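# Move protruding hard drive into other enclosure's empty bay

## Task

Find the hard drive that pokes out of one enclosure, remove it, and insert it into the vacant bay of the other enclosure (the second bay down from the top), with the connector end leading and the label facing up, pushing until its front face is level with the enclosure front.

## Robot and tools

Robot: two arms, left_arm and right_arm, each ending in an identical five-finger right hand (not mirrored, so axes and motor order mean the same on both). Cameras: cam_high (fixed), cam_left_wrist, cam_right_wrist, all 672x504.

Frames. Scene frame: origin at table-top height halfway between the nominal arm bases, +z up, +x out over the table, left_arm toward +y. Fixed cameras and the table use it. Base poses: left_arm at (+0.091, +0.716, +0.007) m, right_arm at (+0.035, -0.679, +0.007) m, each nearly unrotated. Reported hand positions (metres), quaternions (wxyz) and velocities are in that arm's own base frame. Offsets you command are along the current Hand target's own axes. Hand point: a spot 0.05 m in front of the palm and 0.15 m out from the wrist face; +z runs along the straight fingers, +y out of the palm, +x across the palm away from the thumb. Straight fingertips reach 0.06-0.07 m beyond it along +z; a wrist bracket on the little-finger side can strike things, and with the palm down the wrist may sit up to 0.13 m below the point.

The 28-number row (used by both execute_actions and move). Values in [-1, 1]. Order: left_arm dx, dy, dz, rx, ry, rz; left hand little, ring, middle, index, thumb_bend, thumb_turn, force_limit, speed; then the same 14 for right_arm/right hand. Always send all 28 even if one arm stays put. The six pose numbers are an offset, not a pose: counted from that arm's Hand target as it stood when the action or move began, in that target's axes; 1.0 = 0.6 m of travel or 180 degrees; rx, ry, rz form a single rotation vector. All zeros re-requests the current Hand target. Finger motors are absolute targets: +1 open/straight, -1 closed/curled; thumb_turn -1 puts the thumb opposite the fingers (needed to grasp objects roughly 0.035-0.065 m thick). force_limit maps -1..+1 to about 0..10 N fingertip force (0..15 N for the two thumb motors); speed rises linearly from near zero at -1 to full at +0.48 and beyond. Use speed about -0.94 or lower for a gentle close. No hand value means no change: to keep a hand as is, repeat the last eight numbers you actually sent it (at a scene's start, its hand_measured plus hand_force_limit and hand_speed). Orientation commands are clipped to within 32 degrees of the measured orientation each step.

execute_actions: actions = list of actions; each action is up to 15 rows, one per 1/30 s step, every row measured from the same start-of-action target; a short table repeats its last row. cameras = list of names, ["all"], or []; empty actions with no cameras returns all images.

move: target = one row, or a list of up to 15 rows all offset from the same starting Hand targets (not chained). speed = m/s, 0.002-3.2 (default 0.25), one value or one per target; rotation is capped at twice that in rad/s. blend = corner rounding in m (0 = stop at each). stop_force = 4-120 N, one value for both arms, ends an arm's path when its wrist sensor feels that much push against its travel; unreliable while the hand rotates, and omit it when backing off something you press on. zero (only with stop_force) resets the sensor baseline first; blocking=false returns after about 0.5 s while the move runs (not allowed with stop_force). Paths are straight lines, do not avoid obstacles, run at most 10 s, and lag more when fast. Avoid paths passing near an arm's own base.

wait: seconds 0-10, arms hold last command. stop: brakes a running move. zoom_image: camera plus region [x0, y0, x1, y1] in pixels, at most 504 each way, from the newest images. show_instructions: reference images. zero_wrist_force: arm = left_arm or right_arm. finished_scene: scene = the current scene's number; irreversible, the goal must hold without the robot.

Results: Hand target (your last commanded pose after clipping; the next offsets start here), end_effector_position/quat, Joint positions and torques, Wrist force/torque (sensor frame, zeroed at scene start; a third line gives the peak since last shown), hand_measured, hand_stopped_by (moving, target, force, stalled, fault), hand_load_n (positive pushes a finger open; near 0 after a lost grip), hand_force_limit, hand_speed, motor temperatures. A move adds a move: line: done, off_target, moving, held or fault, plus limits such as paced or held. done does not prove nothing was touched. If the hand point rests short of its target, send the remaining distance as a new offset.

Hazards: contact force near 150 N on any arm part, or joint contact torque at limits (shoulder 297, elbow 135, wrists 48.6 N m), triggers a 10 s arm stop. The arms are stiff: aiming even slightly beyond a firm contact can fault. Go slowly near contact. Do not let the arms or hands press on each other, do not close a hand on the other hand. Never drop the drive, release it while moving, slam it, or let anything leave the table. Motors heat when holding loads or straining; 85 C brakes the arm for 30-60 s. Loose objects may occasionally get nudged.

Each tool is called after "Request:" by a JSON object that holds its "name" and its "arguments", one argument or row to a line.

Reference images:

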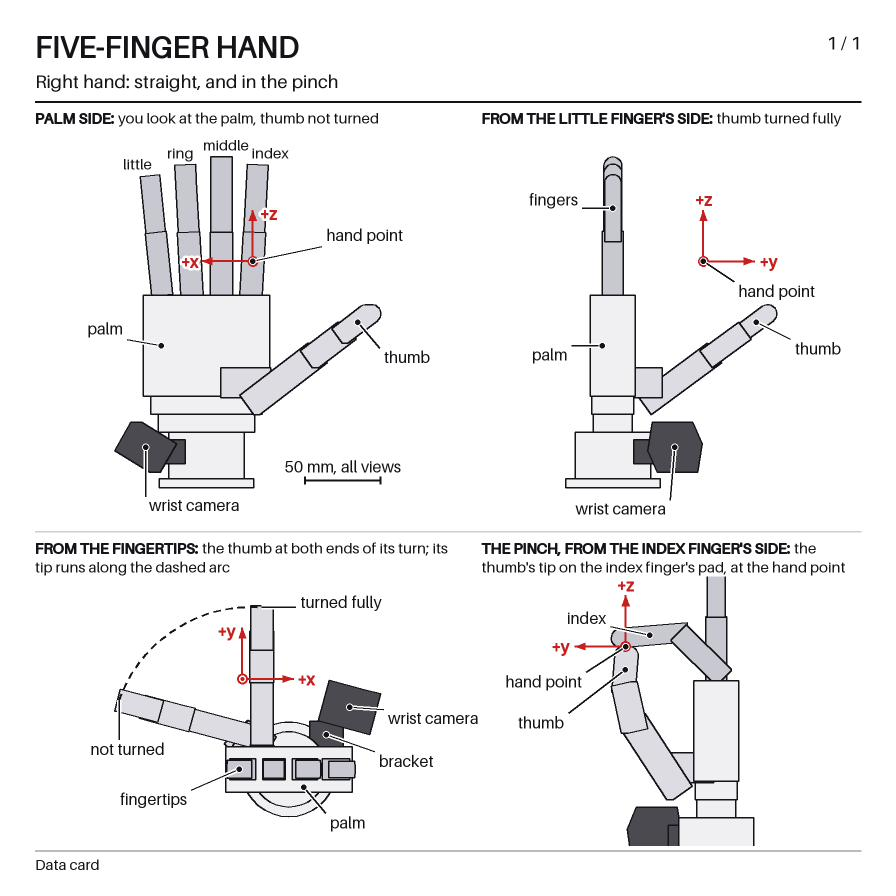

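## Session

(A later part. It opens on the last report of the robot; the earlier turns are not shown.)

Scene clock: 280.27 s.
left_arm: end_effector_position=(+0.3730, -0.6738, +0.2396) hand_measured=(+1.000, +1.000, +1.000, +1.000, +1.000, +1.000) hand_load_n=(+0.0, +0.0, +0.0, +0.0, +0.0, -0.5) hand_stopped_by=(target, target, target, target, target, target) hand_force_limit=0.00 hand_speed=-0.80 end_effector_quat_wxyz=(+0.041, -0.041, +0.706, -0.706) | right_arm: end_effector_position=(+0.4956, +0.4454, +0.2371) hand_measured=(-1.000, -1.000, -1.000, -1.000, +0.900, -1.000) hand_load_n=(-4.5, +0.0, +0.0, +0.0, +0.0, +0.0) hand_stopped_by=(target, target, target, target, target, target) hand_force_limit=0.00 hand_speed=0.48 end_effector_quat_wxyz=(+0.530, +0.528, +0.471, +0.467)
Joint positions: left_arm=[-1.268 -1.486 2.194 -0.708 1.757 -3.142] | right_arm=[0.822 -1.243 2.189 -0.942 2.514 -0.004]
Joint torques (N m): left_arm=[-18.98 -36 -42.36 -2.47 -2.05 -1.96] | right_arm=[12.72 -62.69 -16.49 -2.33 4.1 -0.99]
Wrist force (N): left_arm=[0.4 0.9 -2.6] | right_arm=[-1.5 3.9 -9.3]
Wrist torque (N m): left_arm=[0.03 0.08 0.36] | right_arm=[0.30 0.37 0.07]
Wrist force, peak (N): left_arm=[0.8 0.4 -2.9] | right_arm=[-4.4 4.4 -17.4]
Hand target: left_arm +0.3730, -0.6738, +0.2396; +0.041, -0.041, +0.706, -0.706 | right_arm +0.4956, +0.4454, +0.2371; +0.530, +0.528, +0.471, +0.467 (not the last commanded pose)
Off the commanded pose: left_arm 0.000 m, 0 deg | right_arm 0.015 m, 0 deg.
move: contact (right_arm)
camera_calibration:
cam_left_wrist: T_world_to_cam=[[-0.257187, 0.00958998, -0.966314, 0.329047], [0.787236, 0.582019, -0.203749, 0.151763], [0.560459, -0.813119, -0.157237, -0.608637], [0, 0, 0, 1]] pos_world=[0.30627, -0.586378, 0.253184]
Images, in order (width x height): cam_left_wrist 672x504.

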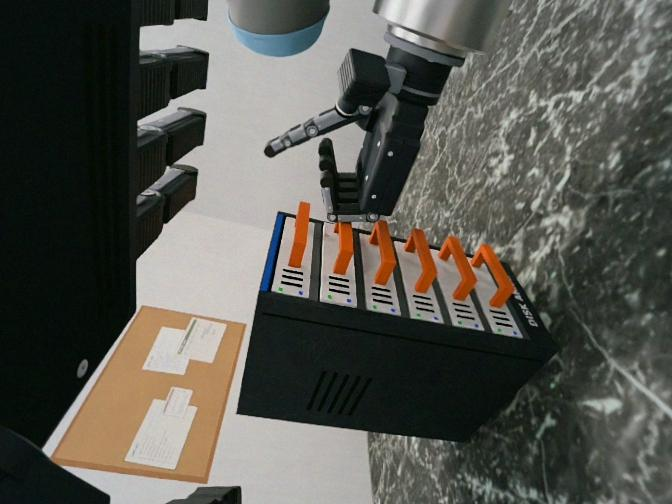

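Request:
{"name": "move", "arguments": {
  "target": [
    [0,0,0,0,0,0,1,1,1,1,1,1,0,-0.8,0,0,-0.0667,0,0,0,-1,-1,-1,-1,0.9,-1,0,0.48],
    [0,0,0,0,0,0,1,1,1,1,1,1,0,-0.8,0.1988,0.0142,-0.0667,0,0,0,-1,-1,-1,-1,0.9,-1,0,0.48],
    [0,0,0,0,0,0,1,1,1,1,1,1,0,-0.8,0.1988,0.0142,0.0173,0,0,0,-1,-1,-1,-1,0.9,-1,0,0.48],
    [0,0,0,0,0,0,1,1,1,1,1,1,0,-0.8,0.1838,0.0142,0.0173,0,0,0,-1,-1,-1,-1,0.9,-1,0,0.48]
  ],
  "speed": [0.12, 0.15, 0.1, 0.012]
}}

Request:
{"name": "move", "arguments": {
  "target": [
    [0,0,0,0,0,0,1,1,1,1,1,1,0,-0.8,0.015,0,0,0,0,0,-1,-1,-1,-1,0.9,-1,0,0.48],
    [0,0,0,0,0,0,1,1,1,1,1,1,0,-0.8,0.015,0,-0.12,0,0,0,-1,-1,-1,-1,0.9,-1,0,0.48]
  ],
  "speed": 0.12,
  "cameras": ["cam_left_wrist"]
}}

Request:
{"name": "zoom_image", "arguments": {
  "camera": "cam_left_wrist",
  "region": [300, 250, 370, 320]
}}

Request:
{"name": "zoom_image", "arguments": {
  "camera": "cam_left_wrist",
  "region": [270, 190, 410, 330]
}}

Scene clock: 287.43 s.
left_arm: end_effector_position=(+0.3730, -0.6738, +0.2396) hand_measured=(+1.000, +1.000, +1.000, +1.000, +1.000, +1.000) hand_load_n=(+0.0, +0.0, +0.0, +0.0, +0.0, +0.0) hand_stopped_by=(target, target, target, target, target, target) hand_force_limit=0.00 hand_speed=-0.80 end_effector_quat_wxyz=(+0.041, -0.041, +0.706, -0.706) | right_arm: end_effector_position=(+0.5192, +0.5539, +0.2449) hand_measured=(-1.000, -1.000, -1.000, -1.000, +0.900, -1.000) hand_load_n=(+0.0, +0.0, +0.0, +0.0, +0.5, +0.0) hand_stopped_by=(target, target, target, target, target, target) hand_force_limit=0.00 hand_speed=0.48 end_effector_quat_wxyz=(+0.530, +0.528, +0.471, +0.467)
Joint positions: left_arm=[-1.268 -1.486 2.194 -0.708 1.757 -3.142] | right_arm=[0.911 -1.121 1.967 -0.841 2.603 -0.003]
Joint torques (N m): left_arm=[-19.81 -32.41 -40.56 -3.05 -2.28 -2.22] | right_arm=[-20.33 -79.18 -17.28 -2.53 -3.17 -0.72]
Wrist force (N): left_arm=[0.5 0.5 -2.4] | right_arm=[1.7 -0.6 -0.1]
Wrist torque (N m): left_arm=[-0.03 0.07 0.35] | right_arm=[-0.07 -0.16 -0.02]
Wrist force, peak (N): left_arm=[0.8 0.4 -2.9] | right_arm=[-1.7 4.0 -9.7]
Hand target: left_arm +0.3730, -0.6738, +0.2396; +0.041, -0.041, +0.706, -0.706 | right_arm +0.5192, +0.5537, +0.2449; +0.530, +0.528, +0.471, +0.467
Off the commanded pose: left_arm 0.000 m, 0 deg | right_arm 0.000 m, 0 deg.
move: done

Scene clock: 289.27 s.
left_arm: end_effector_position=(+0.3730, -0.6738, +0.2396) hand_measured=(+1.000, +1.000, +1.000, +1.000, +1.000, +1.000) hand_load_n=(+0.0, +0.0, +0.0, +0.0, +0.0, +0.0) hand_stopped_by=(target, target, target, target, target, target) hand_force_limit=0.00 hand_speed=-0.80 end_effector_quat_wxyz=(+0.041, -0.041, +0.706, -0.706) | right_arm: end_effector_position=(+0.4491, +0.5713, +0.2450) hand_measured=(-1.000, -1.000, -1.000, -1.000, +0.900, -1.000) hand_load_n=(+0.0, +0.0, +0.0, +0.0, +0.0, +0.0) hand_stopped_by=(target, target, target, target, target, target) hand_force_limit=0.00 hand_speed=0.48 end_effector_quat_wxyz=(+0.530, +0.528, +0.471, +0.467)
Joint positions: left_arm=[-1.268 -1.486 2.194 -0.708 1.757 -3.142] | right_arm=[1.017 -1.13 1.981 -0.846 2.708 -0.002]
Joint torques (N m): left_arm=[-18.6 -34.4 -41.72 -2.15 -2.06 -1.92] | right_arm=[18.9 -79.51 -17.52 -2.34 4.44 3.48]
Wrist force (N): left_arm=[0.5 0.5 -2.6] | right_arm=[0.3 -0.4 0.2]
Wrist torque (N m): left_arm=[-0.03 0.07 0.35] | right_arm=[-0.08 -0.12 -0.18]
Wrist force, peak (N): left_arm=[0.6 0.4 -2.8] | right_arm=[1.9 -0.6 0.0]
Hand target: left_arm +0.3730, -0.6738, +0.2396; +0.041, -0.041, +0.706, -0.706 | right_arm +0.4488, +0.5713, +0.2450; +0.530, +0.528, +0.471, +0.467
Off the commanded pose: left_arm 0.000 m, 0 deg | right_arm 0.000 m, 0 deg.
move: done
camera_calibration:
cam_left_wrist: T_world_to_cam=[[-0.257187, 0.00958998, -0.966314, 0.329047], [0.787236, 0.582019, -0.203749, 0.151763], [0.560459, -0.813119, -0.157237, -0.608637], [0, 0, 0, 1]] pos_world=[0.30627, -0.586378, 0.253184]
Images, in order (width x height): cam_left_wrist 672x504.

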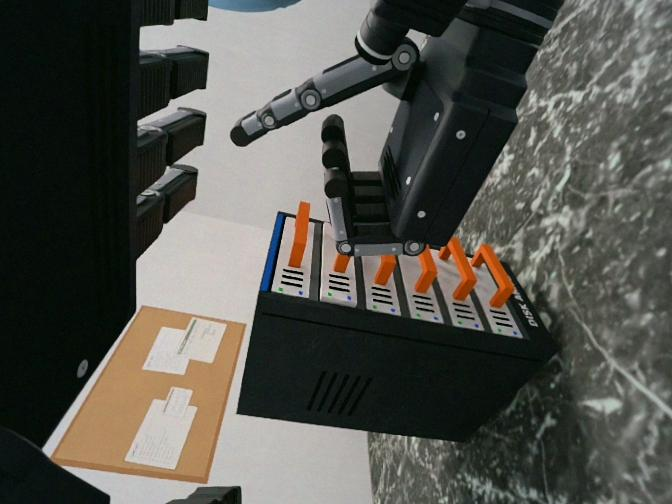

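Scaled by 7.200.

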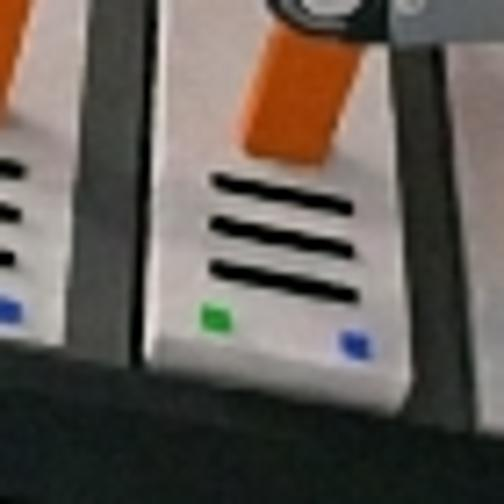

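Scaled by 3.600.

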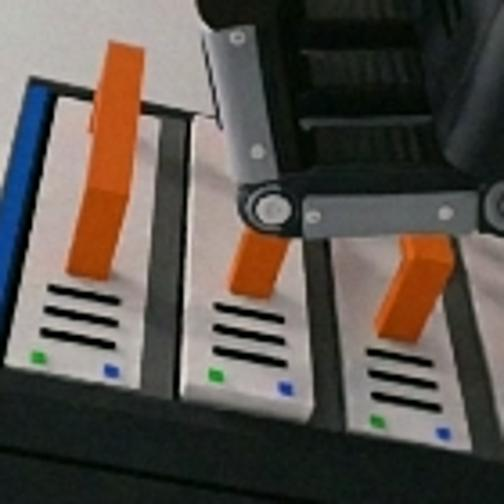

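Request:
{"name": "move", "arguments": {
  "target": [0,0,0,0,0,0,1,1,1,1,1,1,0,-0.8,-0.1158,-0.0127,0.0762,0,0,0,-1,-1,-1,-1,0.9,-1,0,0.48],
  "speed": 0.15
}}

Request:
{"name": "move", "arguments": {
  "target": [0,0,0,0,0,0,1,1,1,1,1,1,0,-0.8,0,0,0.04,0,0,0,-1,-1,-1,-1,0.9,-1,0,0.48],
  "speed": 0.015,
  "stop_force": 12,
  "cameras": ["cam_left_wrist"]
}}

Request:
{"name": "zoom_image", "arguments": {
  "camera": "cam_left_wrist",
  "region": [300, 250, 370, 320]
}}

Scene clock: 290.87 s.
left_arm: end_effector_position=(+0.3730, -0.6738, +0.2396) hand_measured=(+1.000, +1.000, +1.000, +1.000, +1.000, +1.000) hand_load_n=(+0.0, +0.0, +0.0, +0.0, +0.0, +0.0) hand_stopped_by=(target, target, target, target, target, target) hand_force_limit=0.00 hand_speed=-0.80 end_effector_quat_wxyz=(+0.041, -0.041, +0.706, -0.706) | right_arm: end_effector_position=(+0.4857, +0.4970, +0.2377) hand_measured=(-1.000, -1.000, -1.000, -1.000, +0.900, -1.000) hand_load_n=(+0.0, +0.0, +0.0, +0.0, +0.0, +0.0) hand_stopped_by=(target, target, target, target, target, target) hand_force_limit=0.00 hand_speed=0.48 end_effector_quat_wxyz=(+0.530, +0.528, +0.471, +0.467)
Joint positions: left_arm=[-1.268 -1.486 2.194 -0.708 1.757 -3.142] | right_arm=[0.897 -1.191 2.102 -0.908 2.588 -0.003]
Joint torques (N m): left_arm=[-20.77 -34.73 -41.72 -2.48 -2.07 -2.09] | right_arm=[-18.15 -72.78 -15.41 -2.72 -3.59 -2.96]
Wrist force (N): left_arm=[0.5 0.7 -2.5] | right_arm=[0.4 -0.5 -0.3]
Wrist torque (N m): left_arm=[0.00 0.07 0.36] | right_arm=[-0.04 -0.11 0.06]
Wrist force, peak (N): left_arm=[0.8 0.7 -2.9] | right_arm=[1.2 -0.1 -0.3]
Hand target: left_arm +0.3730, -0.6738, +0.2396; +0.041, -0.041, +0.706, -0.706 | right_arm +0.4858, +0.4968, +0.2377; +0.530, +0.528, +0.471, +0.467
Off the commanded pose: left_arm 0.000 m, 0 deg | right_arm 0.000 m, 0 deg.
move: done

Scene clock: 293.30 s.
left_arm: end_effector_position=(+0.3730, -0.6738, +0.2396) hand_measured=(+1.000, +1.000, +1.000, +1.000, +1.000, +1.000) hand_load_n=(+0.0, +0.0, +0.5, +0.0, +0.0, +0.0) hand_stopped_by=(target, target, target, target, target, target) hand_force_limit=0.00 hand_speed=-0.80 end_effector_quat_wxyz=(+0.041, -0.041, +0.706, -0.706) | right_arm: end_effector_position=(+0.5013, +0.4949, +0.2377) hand_measured=(-1.000, -1.000, -1.000, -1.000, +0.900, -1.000) hand_load_n=(+0.0, -2.5, +0.0, -0.5, +0.0, +0.0) hand_stopped_by=(target, target, target, target, target, target) hand_force_limit=0.00 hand_speed=0.48 end_effector_quat_wxyz=(+0.530, +0.528, +0.471, +0.467)
Joint positions: left_arm=[-1.268 -1.486 2.194 -0.708 1.757 -3.142] | right_arm=[0.874 -1.186 2.094 -0.905 2.565 -0.003]
Joint torques (N m): left_arm=[-16.23 -34.31 -41.8 -2.42 -2.03 -2.02] | right_arm=[12.7 -70.1 -16.01 -2.32 5.27 -1.93]
Wrist force (N): left_arm=[0.5 0.6 -2.5] | right_arm=[2.4 1.6 -7.6]
Wrist torque (N m): left_arm=[-0.02 0.06 0.36] | right_arm=[0.24 0.14 0.22]
Wrist force, peak (N): left_arm=[0.6 0.5 -2.8] | right_arm=[2.4 0.8 -25.1]
Hand target: left_arm +0.3730, -0.6738, +0.2396; +0.041, -0.041, +0.706, -0.706 | right_arm +0.5013, +0.4949, +0.2377; +0.530, +0.528, +0.471, +0.467 (not the last commanded pose)
Off the commanded pose: left_arm 0.000 m, 0 deg | right_arm 0.008 m, 0 deg.
move: contact (right_arm)
camera_calibration:
cam_left_wrist: T_world_to_cam=[[-0.257187, 0.00958998, -0.966314, 0.329047], [0.787236, 0.582019, -0.203749, 0.151763], [0.560459, -0.813119, -0.157237, -0.608637], [0, 0, 0, 1]] pos_world=[0.30627, -0.586378, 0.253184]
Images, in order (width x height): cam_left_wrist 672x504.

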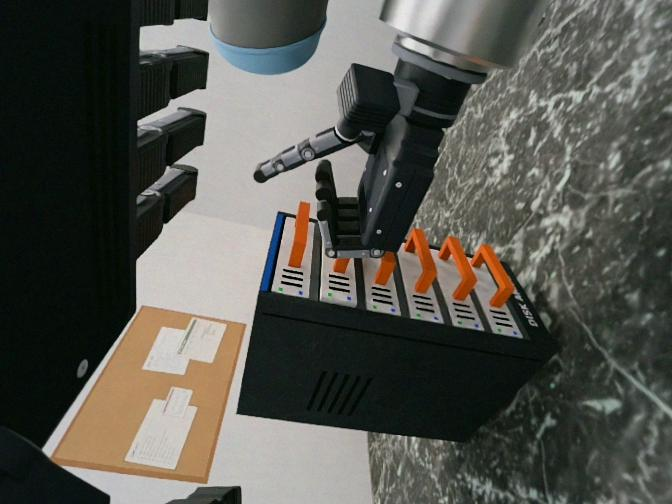

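Scaled by 7.200.

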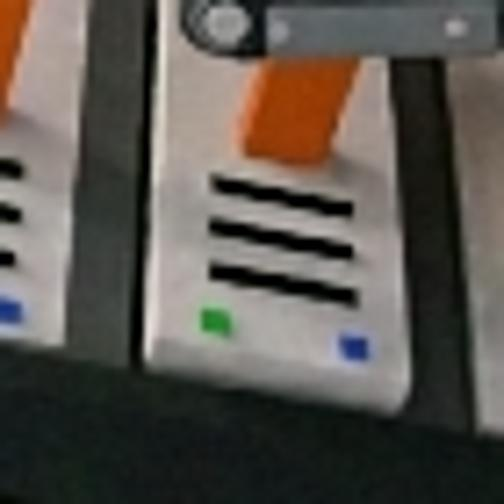

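Request:
{"name": "move", "arguments": {
  "target": [0,0,0,0,0,0,1,1,1,1,1,1,0,-0.8,0,0,-0.2,0,0,0,-1,-1,-1,-1,0.9,-1,0,0.48],
  "speed": 0.25
}}

Request:
{"name": "move", "arguments": {
  "target": [
    [0,0,0,0,0,0,1,1,1,1,1,1,0,-0.8,-0.019,0,0,0,0,0.5,1,1,1,1,0.9,1,0,0.48],
    [0,0,0,0,0,0,1,1,1,1,1,1,0,-0.8,-0.038,-0.01,0.01,0,0,0.999,1,1,1,1,0.9,1,0,0.48],
    [0,0,0,0,0,0,1,1,1,1,1,1,0,-0.8,-0.038,-0.0253,0.2083,0,0,0.999,1,1,1,1,0.9,1,0,0.48]
  ],
  "speed": [0.8, 0.8, 0.15],
  "blend": [0.02, 0, 0],
  "cameras": ["cam_right_wrist","cam_left_wrist"]
}}

Request:
{"name": "zoom_image", "arguments": {
  "camera": "cam_right_wrist",
  "region": [220, 150, 520, 450]
}}

Scene clock: 300.73 s.
left_arm: end_effector_position=(+0.3730, -0.6738, +0.2396) hand_measured=(+1.000, +1.000, +1.000, +1.000, +1.000, +1.000) hand_load_n=(+0.0, +0.0, +0.0, +0.0, +0.0, -0.5) hand_stopped_by=(target, target, target, target, target, target) hand_force_limit=0.00 hand_speed=-0.80 end_effector_quat_wxyz=(+0.041, -0.041, +0.706, -0.706) | right_arm: end_effector_position=(+0.3823, +0.5093, +0.2379) hand_measured=(-1.000, -1.000, -1.000, -1.000, +0.900, -1.000) hand_load_n=(+0.0, +0.0, +0.0, +0.0, +0.0, +0.0) hand_stopped_by=(target, target, target, target, target, target) hand_force_limit=0.00 hand_speed=0.48 end_effector_quat_wxyz=(+0.530, +0.528, +0.471, +0.467)
Joint positions: left_arm=[-1.268 -1.486 2.194 -0.708 1.757 -3.142] | right_arm=[1.06 -1.213 2.138 -0.92 2.752 -0.002]
Joint torques (N m): left_arm=[-18.65 -33.89 -41.1 -2.31 -1.83 -1.95] | right_arm=[16.75 -70.46 -14.2 1.47 4.92 3.53]
Wrist force (N): left_arm=[0.7 0.6 -2.6] | right_arm=[0.3 -0.2 0.1]
Wrist torque (N m): left_arm=[-0.01 0.03 0.37] | right_arm=[-0.02 -0.12 -0.19]
Wrist force, peak (N): left_arm=[0.6 0.4 -2.8] | right_arm=[2.0 1.8 -7.8]
Hand target: left_arm +0.3730, -0.6738, +0.2396; +0.041, -0.041, +0.706, -0.706 | right_arm +0.3821, +0.5094, +0.2379; +0.530, +0.528, +0.471, +0.467
Off the commanded pose: left_arm 0.000 m, 0 deg | right_arm 0.000 m, 0 deg.
move: done

Scene clock: 305.17 s.
left_arm: end_effector_position=(+0.3730, -0.6738, +0.2396) hand_measured=(+1.000, +1.000, +1.000, +1.000, +1.000, +1.000) hand_load_n=(+0.0, +0.0, +0.0, +0.0, -0.5, +0.0) hand_stopped_by=(target, target, target, target, target, target) hand_force_limit=0.00 hand_speed=-0.80 end_effector_quat_wxyz=(+0.041, -0.041, +0.706, -0.706) | right_arm: end_effector_position=(+0.5032, +0.4716, +0.2227) hand_measured=(+1.000, +1.000, +1.000, +1.000, +0.900, +1.000) hand_load_n=(-0.5, -0.5, +0.0, +0.0, +0.0, -0.5) hand_stopped_by=(target, target, target, target, target, target) hand_force_limit=0.00 hand_speed=0.48 end_effector_quat_wxyz=(+0.466, -0.472, +0.528, -0.531)
Joint positions: left_arm=[-1.268 -1.486 2.194 -0.708 1.757 -3.142] | right_arm=[0.776 -1.445 2.184 -0.736 2.467 3.134]
Joint torques (N m): left_arm=[-19.67 -35.92 -41.9 -2.51 -1.96 -1.5] | right_arm=[-19.39 -36.75 -48.75 -2.97 -3.48 0.46]
Wrist force (N): left_arm=[0.3 0.7 -2.4] | right_arm=[-0.3 -0.1 0.5]
Wrist torque (N m): left_arm=[0.00 0.08 0.35] | right_arm=[-0.10 -0.01 -0.09]
Wrist force, peak (N): left_arm=[0.6 0.5 -2.9] | right_arm=[-1.2 0.1 0.8]
Hand target: left_arm +0.3730, -0.6738, +0.2396; +0.041, -0.041, +0.706, -0.706 | right_arm +0.5034, +0.4716, +0.2226; +0.466, -0.472, +0.528, -0.531
Off the commanded pose: left_arm 0.000 m, 0 deg | right_arm 0.000 m, 0 deg.
move: done
camera_calibration:
cam_left_wrist: T_world_to_cam=[[-0.257187, 0.00958998, -0.966314, 0.329047], [0.787236, 0.582019, -0.203749, 0.151763], [0.560459, -0.813119, -0.157237, -0.608637], [0, 0, 0, 1]] pos_world=[0.30627, -0.586378, 0.253184]
cam_right_wrist: T_world_to_cam=[[-0.0735112, -0.306876, -0.948906, 0.385067], [-0.375186, 0.890092, -0.25879, -0.17217], [0.92403, 0.336992, -0.180567, -0.471416], [0, 0, 0, 1]] pos_world=[0.399313, 0.430279, 0.235715]
Images, in order (width x height): cam_left_wrist 672x504, cam_right_wrist 672x504.

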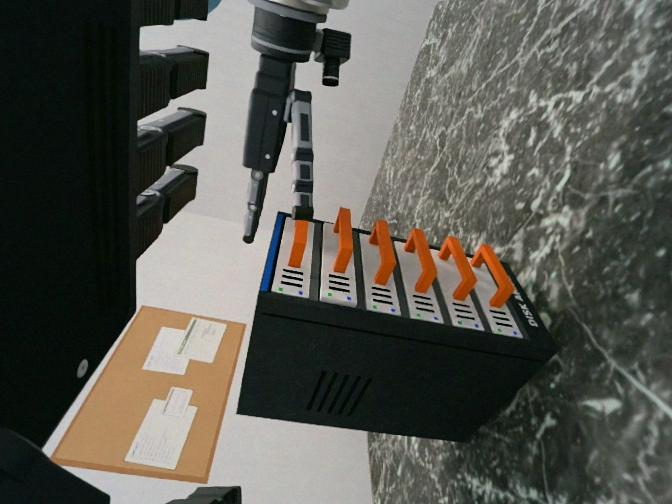

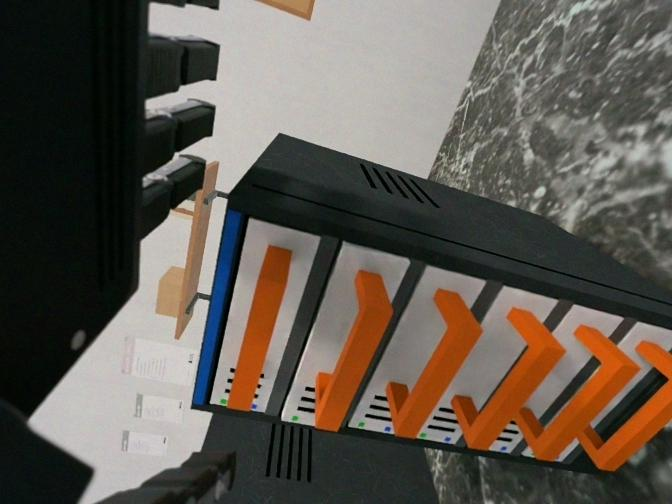

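Scaled by 1.680.

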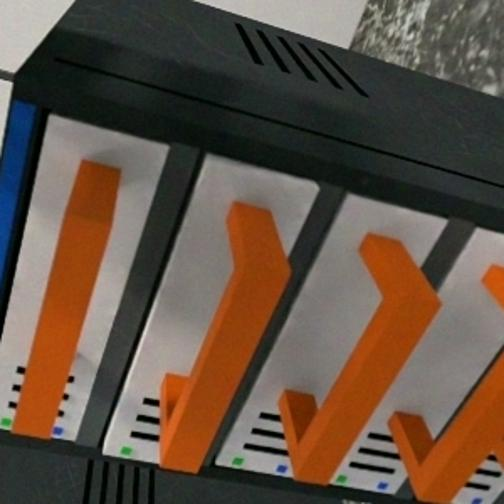

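Request:
{"name": "zoom_image", "arguments": {
  "camera": "cam_right_wrist",
  "region": [300, 200, 440, 320]
}}

Request:
{"name": "zoom_image", "arguments": {
  "camera": "cam_right_wrist",
  "region": [240, 330, 400, 450]
}}

Request:
{"name": "zoom_image", "arguments": {
  "camera": "cam_right_wrist",
  "region": [180, 190, 420, 440]
}}

Scaled by 3.600.

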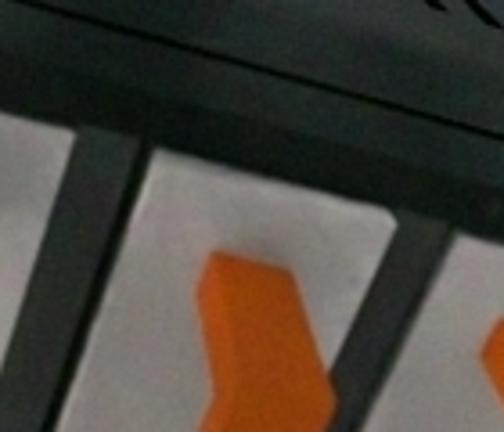

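Scaled by 3.150.

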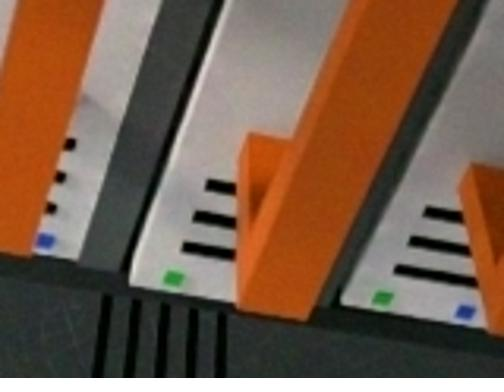

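Scaled by 2.016.

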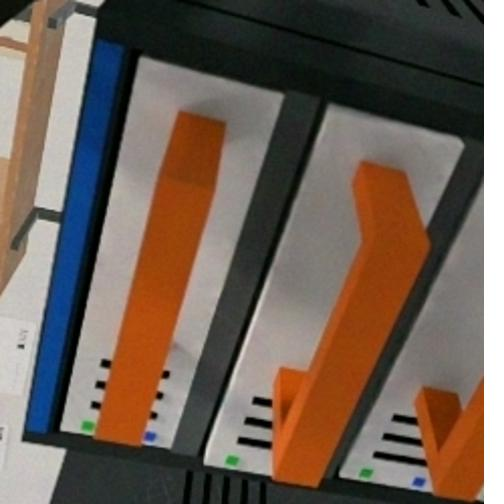

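Request:
{"name": "zoom_image", "arguments": {
  "camera": "cam_right_wrist",
  "region": [325, 225, 425, 275]
}}

Request:
{"name": "zoom_image", "arguments": {
  "camera": "cam_right_wrist",
  "region": [230, 200, 330, 250]
}}

Request:
{"name": "zoom_image", "arguments": {
  "camera": "cam_right_wrist",
  "region": [260, 390, 360, 440]
}}

Scaled by 5.040.

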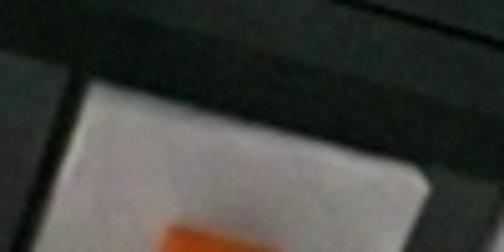

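Scaled by 5.040.

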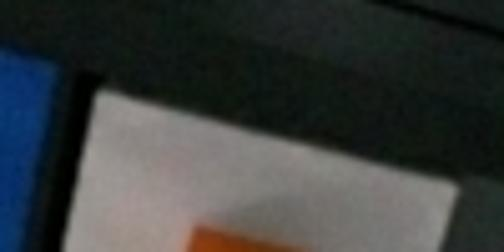

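Scaled by 5.040.

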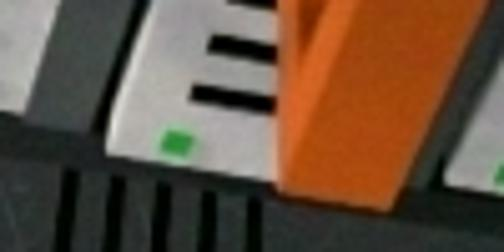

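Request:
{"name": "move", "arguments": {
  "target": [0,0,0,0,0,0,1,1,1,1,1,1,0,-0.8,0,0,-0.1667,0,0,0,1,1,1,1,0.9,1,0,0.48],
  "speed": 0.25
}}

Request:
{"name": "move", "arguments": {
  "target": [
    [0,0,0,0,0,0,1,1,1,1,1,1,0,-0.8,-0.1608,0.1215,0.0582,0,0,0,-1,-1,-1,-1,0.9,-1,0,0.48],
    [0,0,0,0,0,0,1,1,1,1,1,1,0,-0.8,-0.161,0.1215,0.1283,0,0,0,-1,-1,-1,-1,0.9,-1,0,0.48]
  ],
  "speed": 0.2,
  "cameras": ["cam_left_wrist","cam_right_wrist"]
}}

Request:
{"name": "zoom_image", "arguments": {
  "camera": "cam_left_wrist",
  "region": [240, 130, 440, 330]
}}

Scene clock: 314.20 s.
left_arm: end_effector_position=(+0.3730, -0.6738, +0.2396) hand_measured=(+1.000, +1.000, +1.000, +1.000, +1.000, +1.000) hand_load_n=(+0.0, +0.0, +0.0, +0.0, +0.0, -0.5) hand_stopped_by=(target, target, target, target, target, target) hand_force_limit=0.00 hand_speed=-0.80 end_effector_quat_wxyz=(+0.041, -0.041, +0.706, -0.706) | right_arm: end_effector_position=(+0.4043, +0.4836, +0.2228) hand_measured=(+1.000, +1.000, +1.000, +1.000, +0.900, +1.000) hand_load_n=(+0.0, +0.0, +0.0, +0.0, +0.0, +0.0) hand_stopped_by=(target, target, target, target, target, target) hand_force_limit=0.00 hand_speed=0.48 end_effector_quat_wxyz=(+0.466, -0.472, +0.528, -0.531)
Joint positions: left_arm=[-1.268 -1.486 2.194 -0.708 1.757 -3.142] | right_arm=[0.946 -1.483 2.228 -0.74 2.638 3.136]
Joint torques (N m): left_arm=[-18.34 -33.22 -41.22 -2.6 -1.45 -2.08] | right_arm=[16.1 -51.77 -21.14 0.78 4.72 -3.14]
Wrist force (N): left_arm=[0.5 0.6 -2.7] | right_arm=[-0.3 -0.2 0.6]
Wrist torque (N m): left_arm=[0.00 0.07 0.36] | right_arm=[-0.11 -0.01 -0.09]
Wrist force, peak (N): left_arm=[0.7 0.4 -2.9] | right_arm=[-0.2 0.0 1.6]
Hand target: left_arm +0.3730, -0.6738, +0.2396; +0.041, -0.041, +0.706, -0.706 | right_arm +0.4041, +0.4836, +0.2228; +0.466, -0.472, +0.528, -0.531
Off the commanded pose: left_arm 0.000 m, 0 deg | right_arm 0.000 m, 0 deg.
move: done

Scene clock: 316.23 s.
left_arm: end_effector_position=(+0.3730, -0.6738, +0.2396) hand_measured=(+1.000, +1.000, +1.000, +1.000, +1.000, +1.000) hand_load_n=(+0.0, +0.0, +0.0, +0.0, +0.0, +0.0) hand_stopped_by=(target, target, target, target, target, target) hand_force_limit=0.00 hand_speed=-0.80 end_effector_quat_wxyz=(+0.041, -0.041, +0.706, -0.706) | right_arm: end_effector_position=(+0.4917, +0.5696, +0.1488) hand_measured=(-1.000, -1.000, -1.000, -1.000, +0.900, -1.000) hand_load_n=(+0.0, +0.0, +0.0, +0.5, +0.0, +0.0) hand_stopped_by=(target, target, target, target, target, target) hand_force_limit=0.00 hand_speed=0.48 end_effector_quat_wxyz=(+0.466, -0.472, +0.528, -0.531)
Joint positions: left_arm=[-1.268 -1.486 2.194 -0.708 1.757 -3.142] | right_arm=[0.911 -1.223 2.066 -0.839 2.603 3.135]
Joint torques (N m): left_arm=[-17.77 -36.04 -41.84 -2.31 -2.01 -1.55] | right_arm=[-20.41 -51.19 -43.85 1.23 -3.19 2.21]
Wrist force (N): left_arm=[0.5 0.3 -2.8] | right_arm=[-0.3 0.1 0.6]
Wrist torque (N m): left_arm=[-0.04 0.07 0.35] | right_arm=[-0.04 0.00 0.05]
Wrist force, peak (N): left_arm=[0.7 0.4 -2.8] | right_arm=[-1.2 0.6 1.0]
Hand target: left_arm +0.3730, -0.6738, +0.2396; +0.041, -0.041, +0.706, -0.706 | right_arm +0.4919, +0.5696, +0.1488; +0.466, -0.472, +0.528, -0.531
Off the commanded pose: left_arm 0.000 m, 0 deg | right_arm 0.000 m, 0 deg.
move: done
camera_calibration:
cam_left_wrist: T_world_to_cam=[[-0.257187, 0.00958998, -0.966314, 0.329047], [0.787236, 0.582019, -0.203749, 0.151763], [0.560459, -0.813119, -0.157237, -0.608637], [0, 0, 0, 1]] pos_world=[0.30627, -0.586378, 0.253184]
cam_right_wrist: T_world_to_cam=[[-0.0735112, -0.306876, -0.948906, 0.344267], [-0.375186, 0.890092, -0.25879, -0.282813], [0.92403, 0.336992, -0.180567, -0.50714], [0, 0, 0, 1]] pos_world=[0.387813, 0.528279, 0.161915]
Images, in order (width x height): cam_left_wrist 672x504, cam_right_wrist 672x504.

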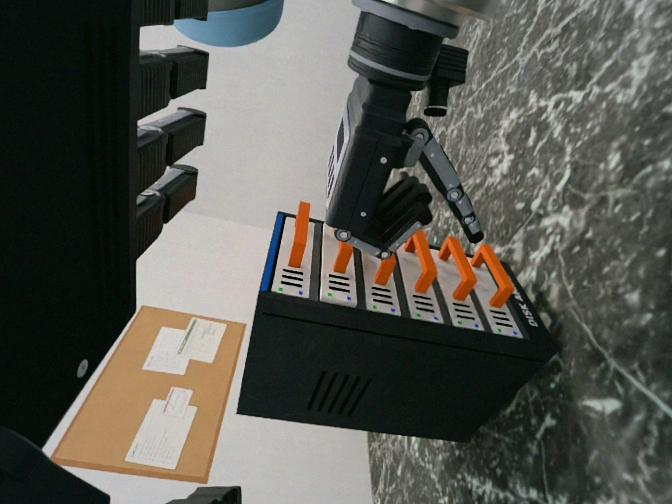

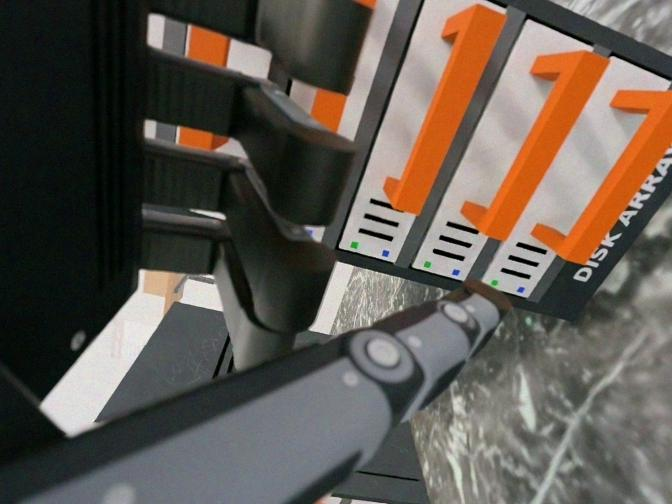

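Scaled by 2.520.

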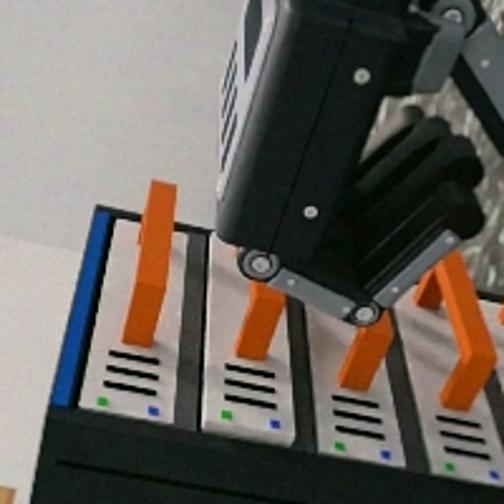

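Request:
{"name": "move", "arguments": {
  "target": [0,0,0,0,0,0,1,1,1,1,1,1,0,-0.8,0,0,0.06,0,0,0,-1,-1,-1,-1,0.9,-1,0,0.48],
  "speed": 0.012,
  "stop_force": 15,
  "cameras": ["cam_left_wrist"]
}}

Request:
{"name": "zoom_image", "arguments": {
  "camera": "cam_left_wrist",
  "region": [270, 190, 410, 330]
}}

Scene clock: 320.07 s.
left_arm: end_effector_position=(+0.3730, -0.6738, +0.2396) hand_measured=(+1.000, +1.000, +1.000, +1.000, +1.000, +1.000) hand_load_n=(+0.0, +0.0, +0.0, +0.0, +0.0, +0.0) hand_stopped_by=(target, target, target, target, target, target) hand_force_limit=0.00 hand_speed=-0.80 end_effector_quat_wxyz=(+0.041, -0.041, +0.706, -0.706) | right_arm: end_effector_position=(+0.5117, +0.5671, +0.1488) hand_measured=(-1.000, -1.000, -1.000, -1.000, +0.900, -1.000) hand_load_n=(+0.0, -0.5, -2.0, +0.0, +0.0, +0.0) hand_stopped_by=(target, target, target, target, target, target) hand_force_limit=0.00 hand_speed=0.48 end_effector_quat_wxyz=(+0.466, -0.472, +0.528, -0.531)
Joint positions: left_arm=[-1.268 -1.486 2.194 -0.708 1.757 -3.142] | right_arm=[0.882 -1.216 2.056 -0.836 2.574 3.135]
Joint torques (N m): left_arm=[-16.28 -33.72 -41.63 -2.54 -1.05 -1.33] | right_arm=[10.94 -74.52 -21.23 -3.62 5.16 -2.08]
Wrist force (N): left_arm=[0.5 0.5 -2.6] | right_arm=[-2.5 3.3 -8.0]
Wrist torque (N m): left_arm=[-0.03 0.07 0.35] | right_arm=[0.31 0.29 0.04]
Wrist force, peak (N): left_arm=[0.8 0.7 -2.9] | right_arm=[-2.3 2.0 -23.7]
Hand target: left_arm +0.3730, -0.6738, +0.2396; +0.041, -0.041, +0.706, -0.706 | right_arm +0.5117, +0.5672, +0.1488; +0.466, -0.472, +0.528, -0.531 (not the last commanded pose)
Off the commanded pose: left_arm 0.000 m, 0 deg | right_arm 0.016 m, 0 deg.
move: contact (right_arm)
camera_calibration:
cam_left_wrist: T_world_to_cam=[[-0.257187, 0.00958998, -0.966314, 0.329047], [0.787236, 0.582019, -0.203749, 0.151763], [0.560459, -0.813119, -0.157237, -0.608637], [0, 0, 0, 1]] pos_world=[0.30627, -0.586378, 0.253184]
Images, in order (width x height): cam_left_wrist 672x504.

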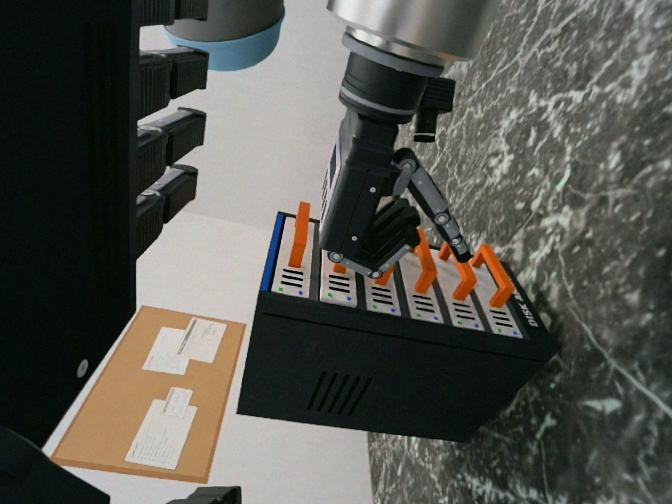

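Scaled by 3.600.

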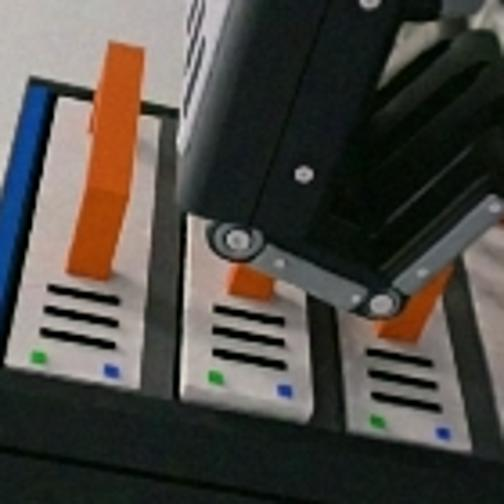

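Request:
{"name": "move", "arguments": {
  "target": [0,0,0,0,0,0,1,1,1,1,1,1,0,-0.8,0,0,0.02,0,0,0,-1,-1,-1,-1,0.9,-1,0,0.48],
  "speed": 0.005,
  "stop_force": 30,
  "cameras": ["cam_left_wrist"]
}}

Request:
{"name": "zoom_image", "arguments": {
  "camera": "cam_left_wrist",
  "region": [270, 190, 410, 330]
}}

Scene clock: 323.80 s.
left_arm: end_effector_position=(+0.3730, -0.6738, +0.2396) hand_measured=(+1.000, +1.000, +1.000, +1.000, +1.000, +1.000) hand_load_n=(+0.0, +0.0, +0.0, +0.0, +0.0, -0.5) hand_stopped_by=(target, target, target, target, target, target) hand_force_limit=0.00 hand_speed=-0.80 end_effector_quat_wxyz=(+0.041, -0.041, +0.706, -0.706) | right_arm: end_effector_position=(+0.5157, +0.5667, +0.1488) hand_measured=(-1.000, -1.000, -1.000, -1.000, +0.900, -1.000) hand_load_n=(-0.5, -2.5, -5.5, +0.0, +0.0, +0.0) hand_stopped_by=(target, target, target, target, target, target) hand_force_limit=0.00 hand_speed=0.48 end_effector_quat_wxyz=(+0.466, -0.472, +0.528, -0.531)
Joint positions: left_arm=[-1.268 -1.486 2.194 -0.708 1.757 -3.142] | right_arm=[0.877 -1.214 2.053 -0.835 2.568 3.135]
Joint torques (N m): left_arm=[-21.07 -35.52 -42.5 -2.6 -1.61 -1.56] | right_arm=[-6.19 -69.88 -32.32 -4.52 5.34 -1.9]
Wrist force (N): left_arm=[0.7 0.6 -2.5] | right_arm=[-2.4 2.5 -37.1]
Wrist torque (N m): left_arm=[0.00 0.04 0.37] | right_arm=[1.57 1.07 0.03]
Wrist force, peak (N): left_arm=[0.3 0.7 -2.9] | right_arm=[-3.0 1.7 -43.8]
Hand target: left_arm +0.3730, -0.6738, +0.2396; +0.041, -0.041, +0.706, -0.706 | right_arm +0.5157, +0.5667, +0.1487; +0.466, -0.472, +0.528, -0.531 (not the last commanded pose)
Off the commanded pose: left_arm 0.000 m, 0 deg | right_arm 0.008 m, 0 deg.
move: contact (right_arm)
camera_calibration:
cam_left_wrist: T_world_to_cam=[[-0.257187, 0.00958998, -0.966314, 0.329047], [0.787236, 0.582019, -0.203749, 0.151763], [0.560459, -0.813119, -0.157237, -0.608637], [0, 0, 0, 1]] pos_world=[0.30627, -0.586378, 0.253184]
Images, in order (width x height): cam_left_wrist 672x504.

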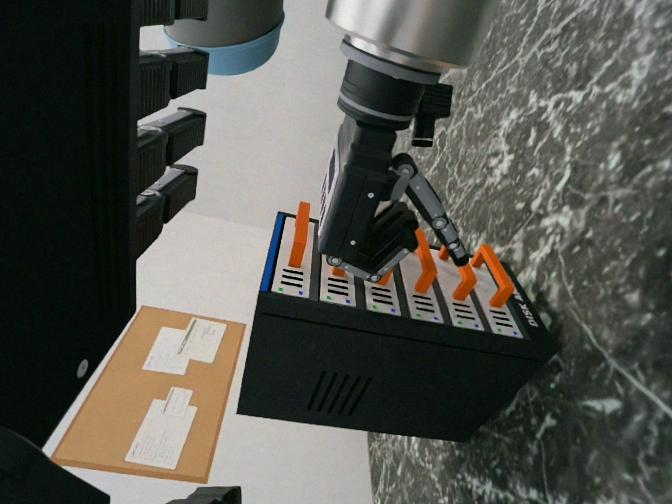

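Scaled by 3.600.

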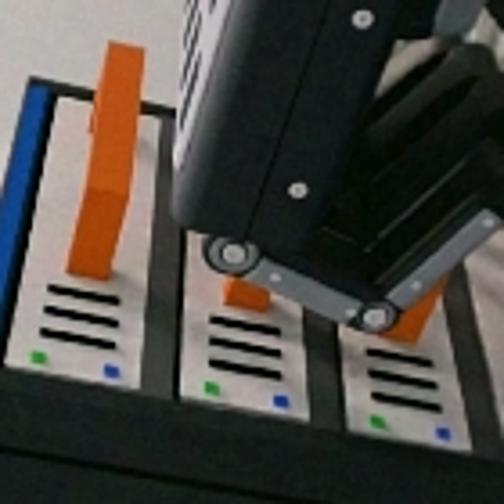

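Request:
{"name": "move", "arguments": {
  "target": [0,0,0,0,0,0,1,1,1,1,1,1,0,-0.8,0,0,-0.2,0,0,0,-1,-1,-1,-1,0.9,-1,0,0.48],
  "speed": 0.15,
  "cameras": ["cam_left_wrist"]
}}

Request:
{"name": "zoom_image", "arguments": {
  "camera": "cam_left_wrist",
  "region": [270, 190, 410, 330]
}}

Request:
{"name": "zoom_image", "arguments": {
  "camera": "cam_left_wrist",
  "region": [300, 250, 370, 320]
}}

Scene clock: 325.73 s.
left_arm: end_effector_position=(+0.3730, -0.6738, +0.2396) hand_measured=(+1.000, +1.000, +1.000, +1.000, +1.000, +1.000) hand_load_n=(+0.0, +0.0, +0.0, +0.0, +0.0, -0.5) hand_stopped_by=(target, target, target, target, target, target) hand_force_limit=0.00 hand_speed=-0.80 end_effector_quat_wxyz=(+0.041, -0.041, +0.706, -0.706) | right_arm: end_effector_position=(+0.3967, +0.5811, +0.1490) hand_measured=(-1.000, -1.000, -1.000, -1.000, +0.900, -1.000) hand_load_n=(+0.0, +0.0, +0.0, +0.0, +0.0, +0.0) hand_stopped_by=(target, target, target, target, target, target) hand_force_limit=0.00 hand_speed=0.48 end_effector_quat_wxyz=(+0.466, -0.472, +0.528, -0.531) end_effector_velocity=(-0.003, +0.000, +0.000) end_effector_angular_velocity=(+0.000, +0.000, +0.002)
Joint positions: left_arm=[-1.268 -1.486 2.194 -0.708 1.757 -3.142] | right_arm=[1.059 -1.244 2.099 -0.849 2.75 3.137]
Joint velocities: left_arm=[within noise] | right_arm=[0.005 -0.001 0.002 -0.001 0.003 0]
Joint torques (N m): left_arm=[-18.54 -35.16 -40.58 -2.95 -1.46 -1.67] | right_arm=[17.97 -70.49 -17.3 -2.49 4.66 -2.67]
Wrist force (N): left_arm=[0.6 0.4 -2.5] | right_arm=[-0.5 0.3 0.4]
Wrist torque (N m): left_arm=[-0.05 0.04 0.36] | right_arm=[0.00 0.04 -0.20]
Wrist force, peak (N): left_arm=[0.6 0.8 -2.8] | right_arm=[-2.2 2.4 -37.7]
Hand target: left_arm +0.3730, -0.6738, +0.2396; +0.041, -0.041, +0.706, -0.706 | right_arm +0.3965, +0.5811, +0.1490; +0.466, -0.472, +0.528, -0.531
Off the commanded pose: left_arm 0.000 m, 0 deg | right_arm 0.000 m, 0 deg.
move: done
camera_calibration:
cam_left_wrist: T_world_to_cam=[[-0.257187, 0.00958998, -0.966314, 0.329047], [0.787236, 0.582019, -0.203749, 0.151763], [0.560459, -0.813119, -0.157237, -0.608637], [0, 0, 0, 1]] pos_world=[0.30627, -0.586378, 0.253184]
Images, in order (width x height): cam_left_wrist 672x504.

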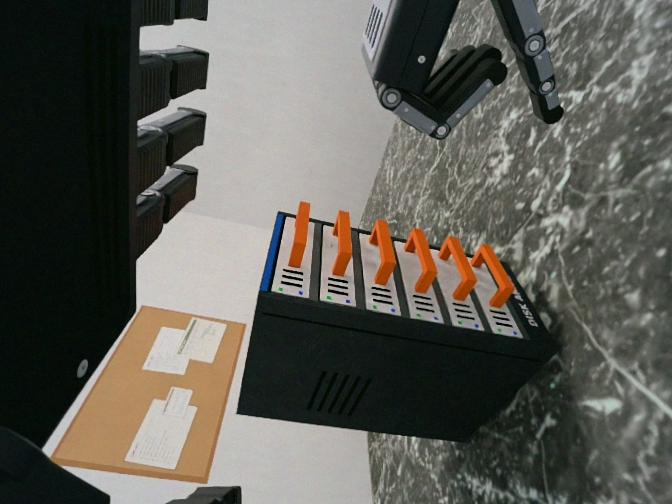

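Scaled by 3.600.

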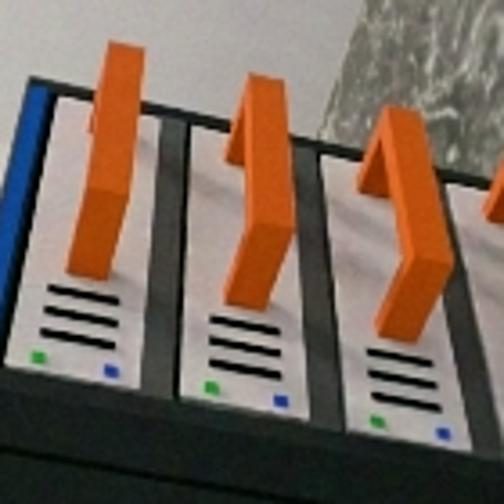

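Scaled by 7.200.

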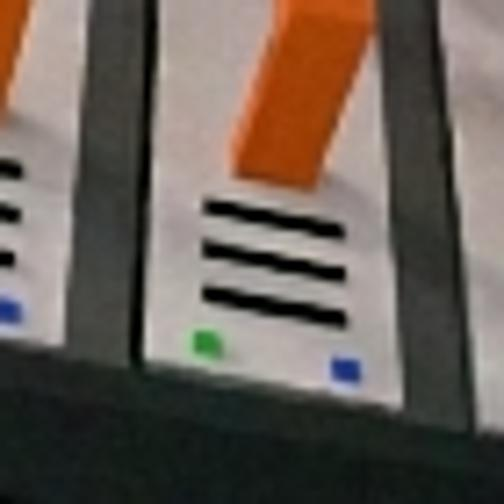

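Request:
{"name": "finished_scene", "arguments": {
  "scene": 1
}}

The scene is finished: the task was done.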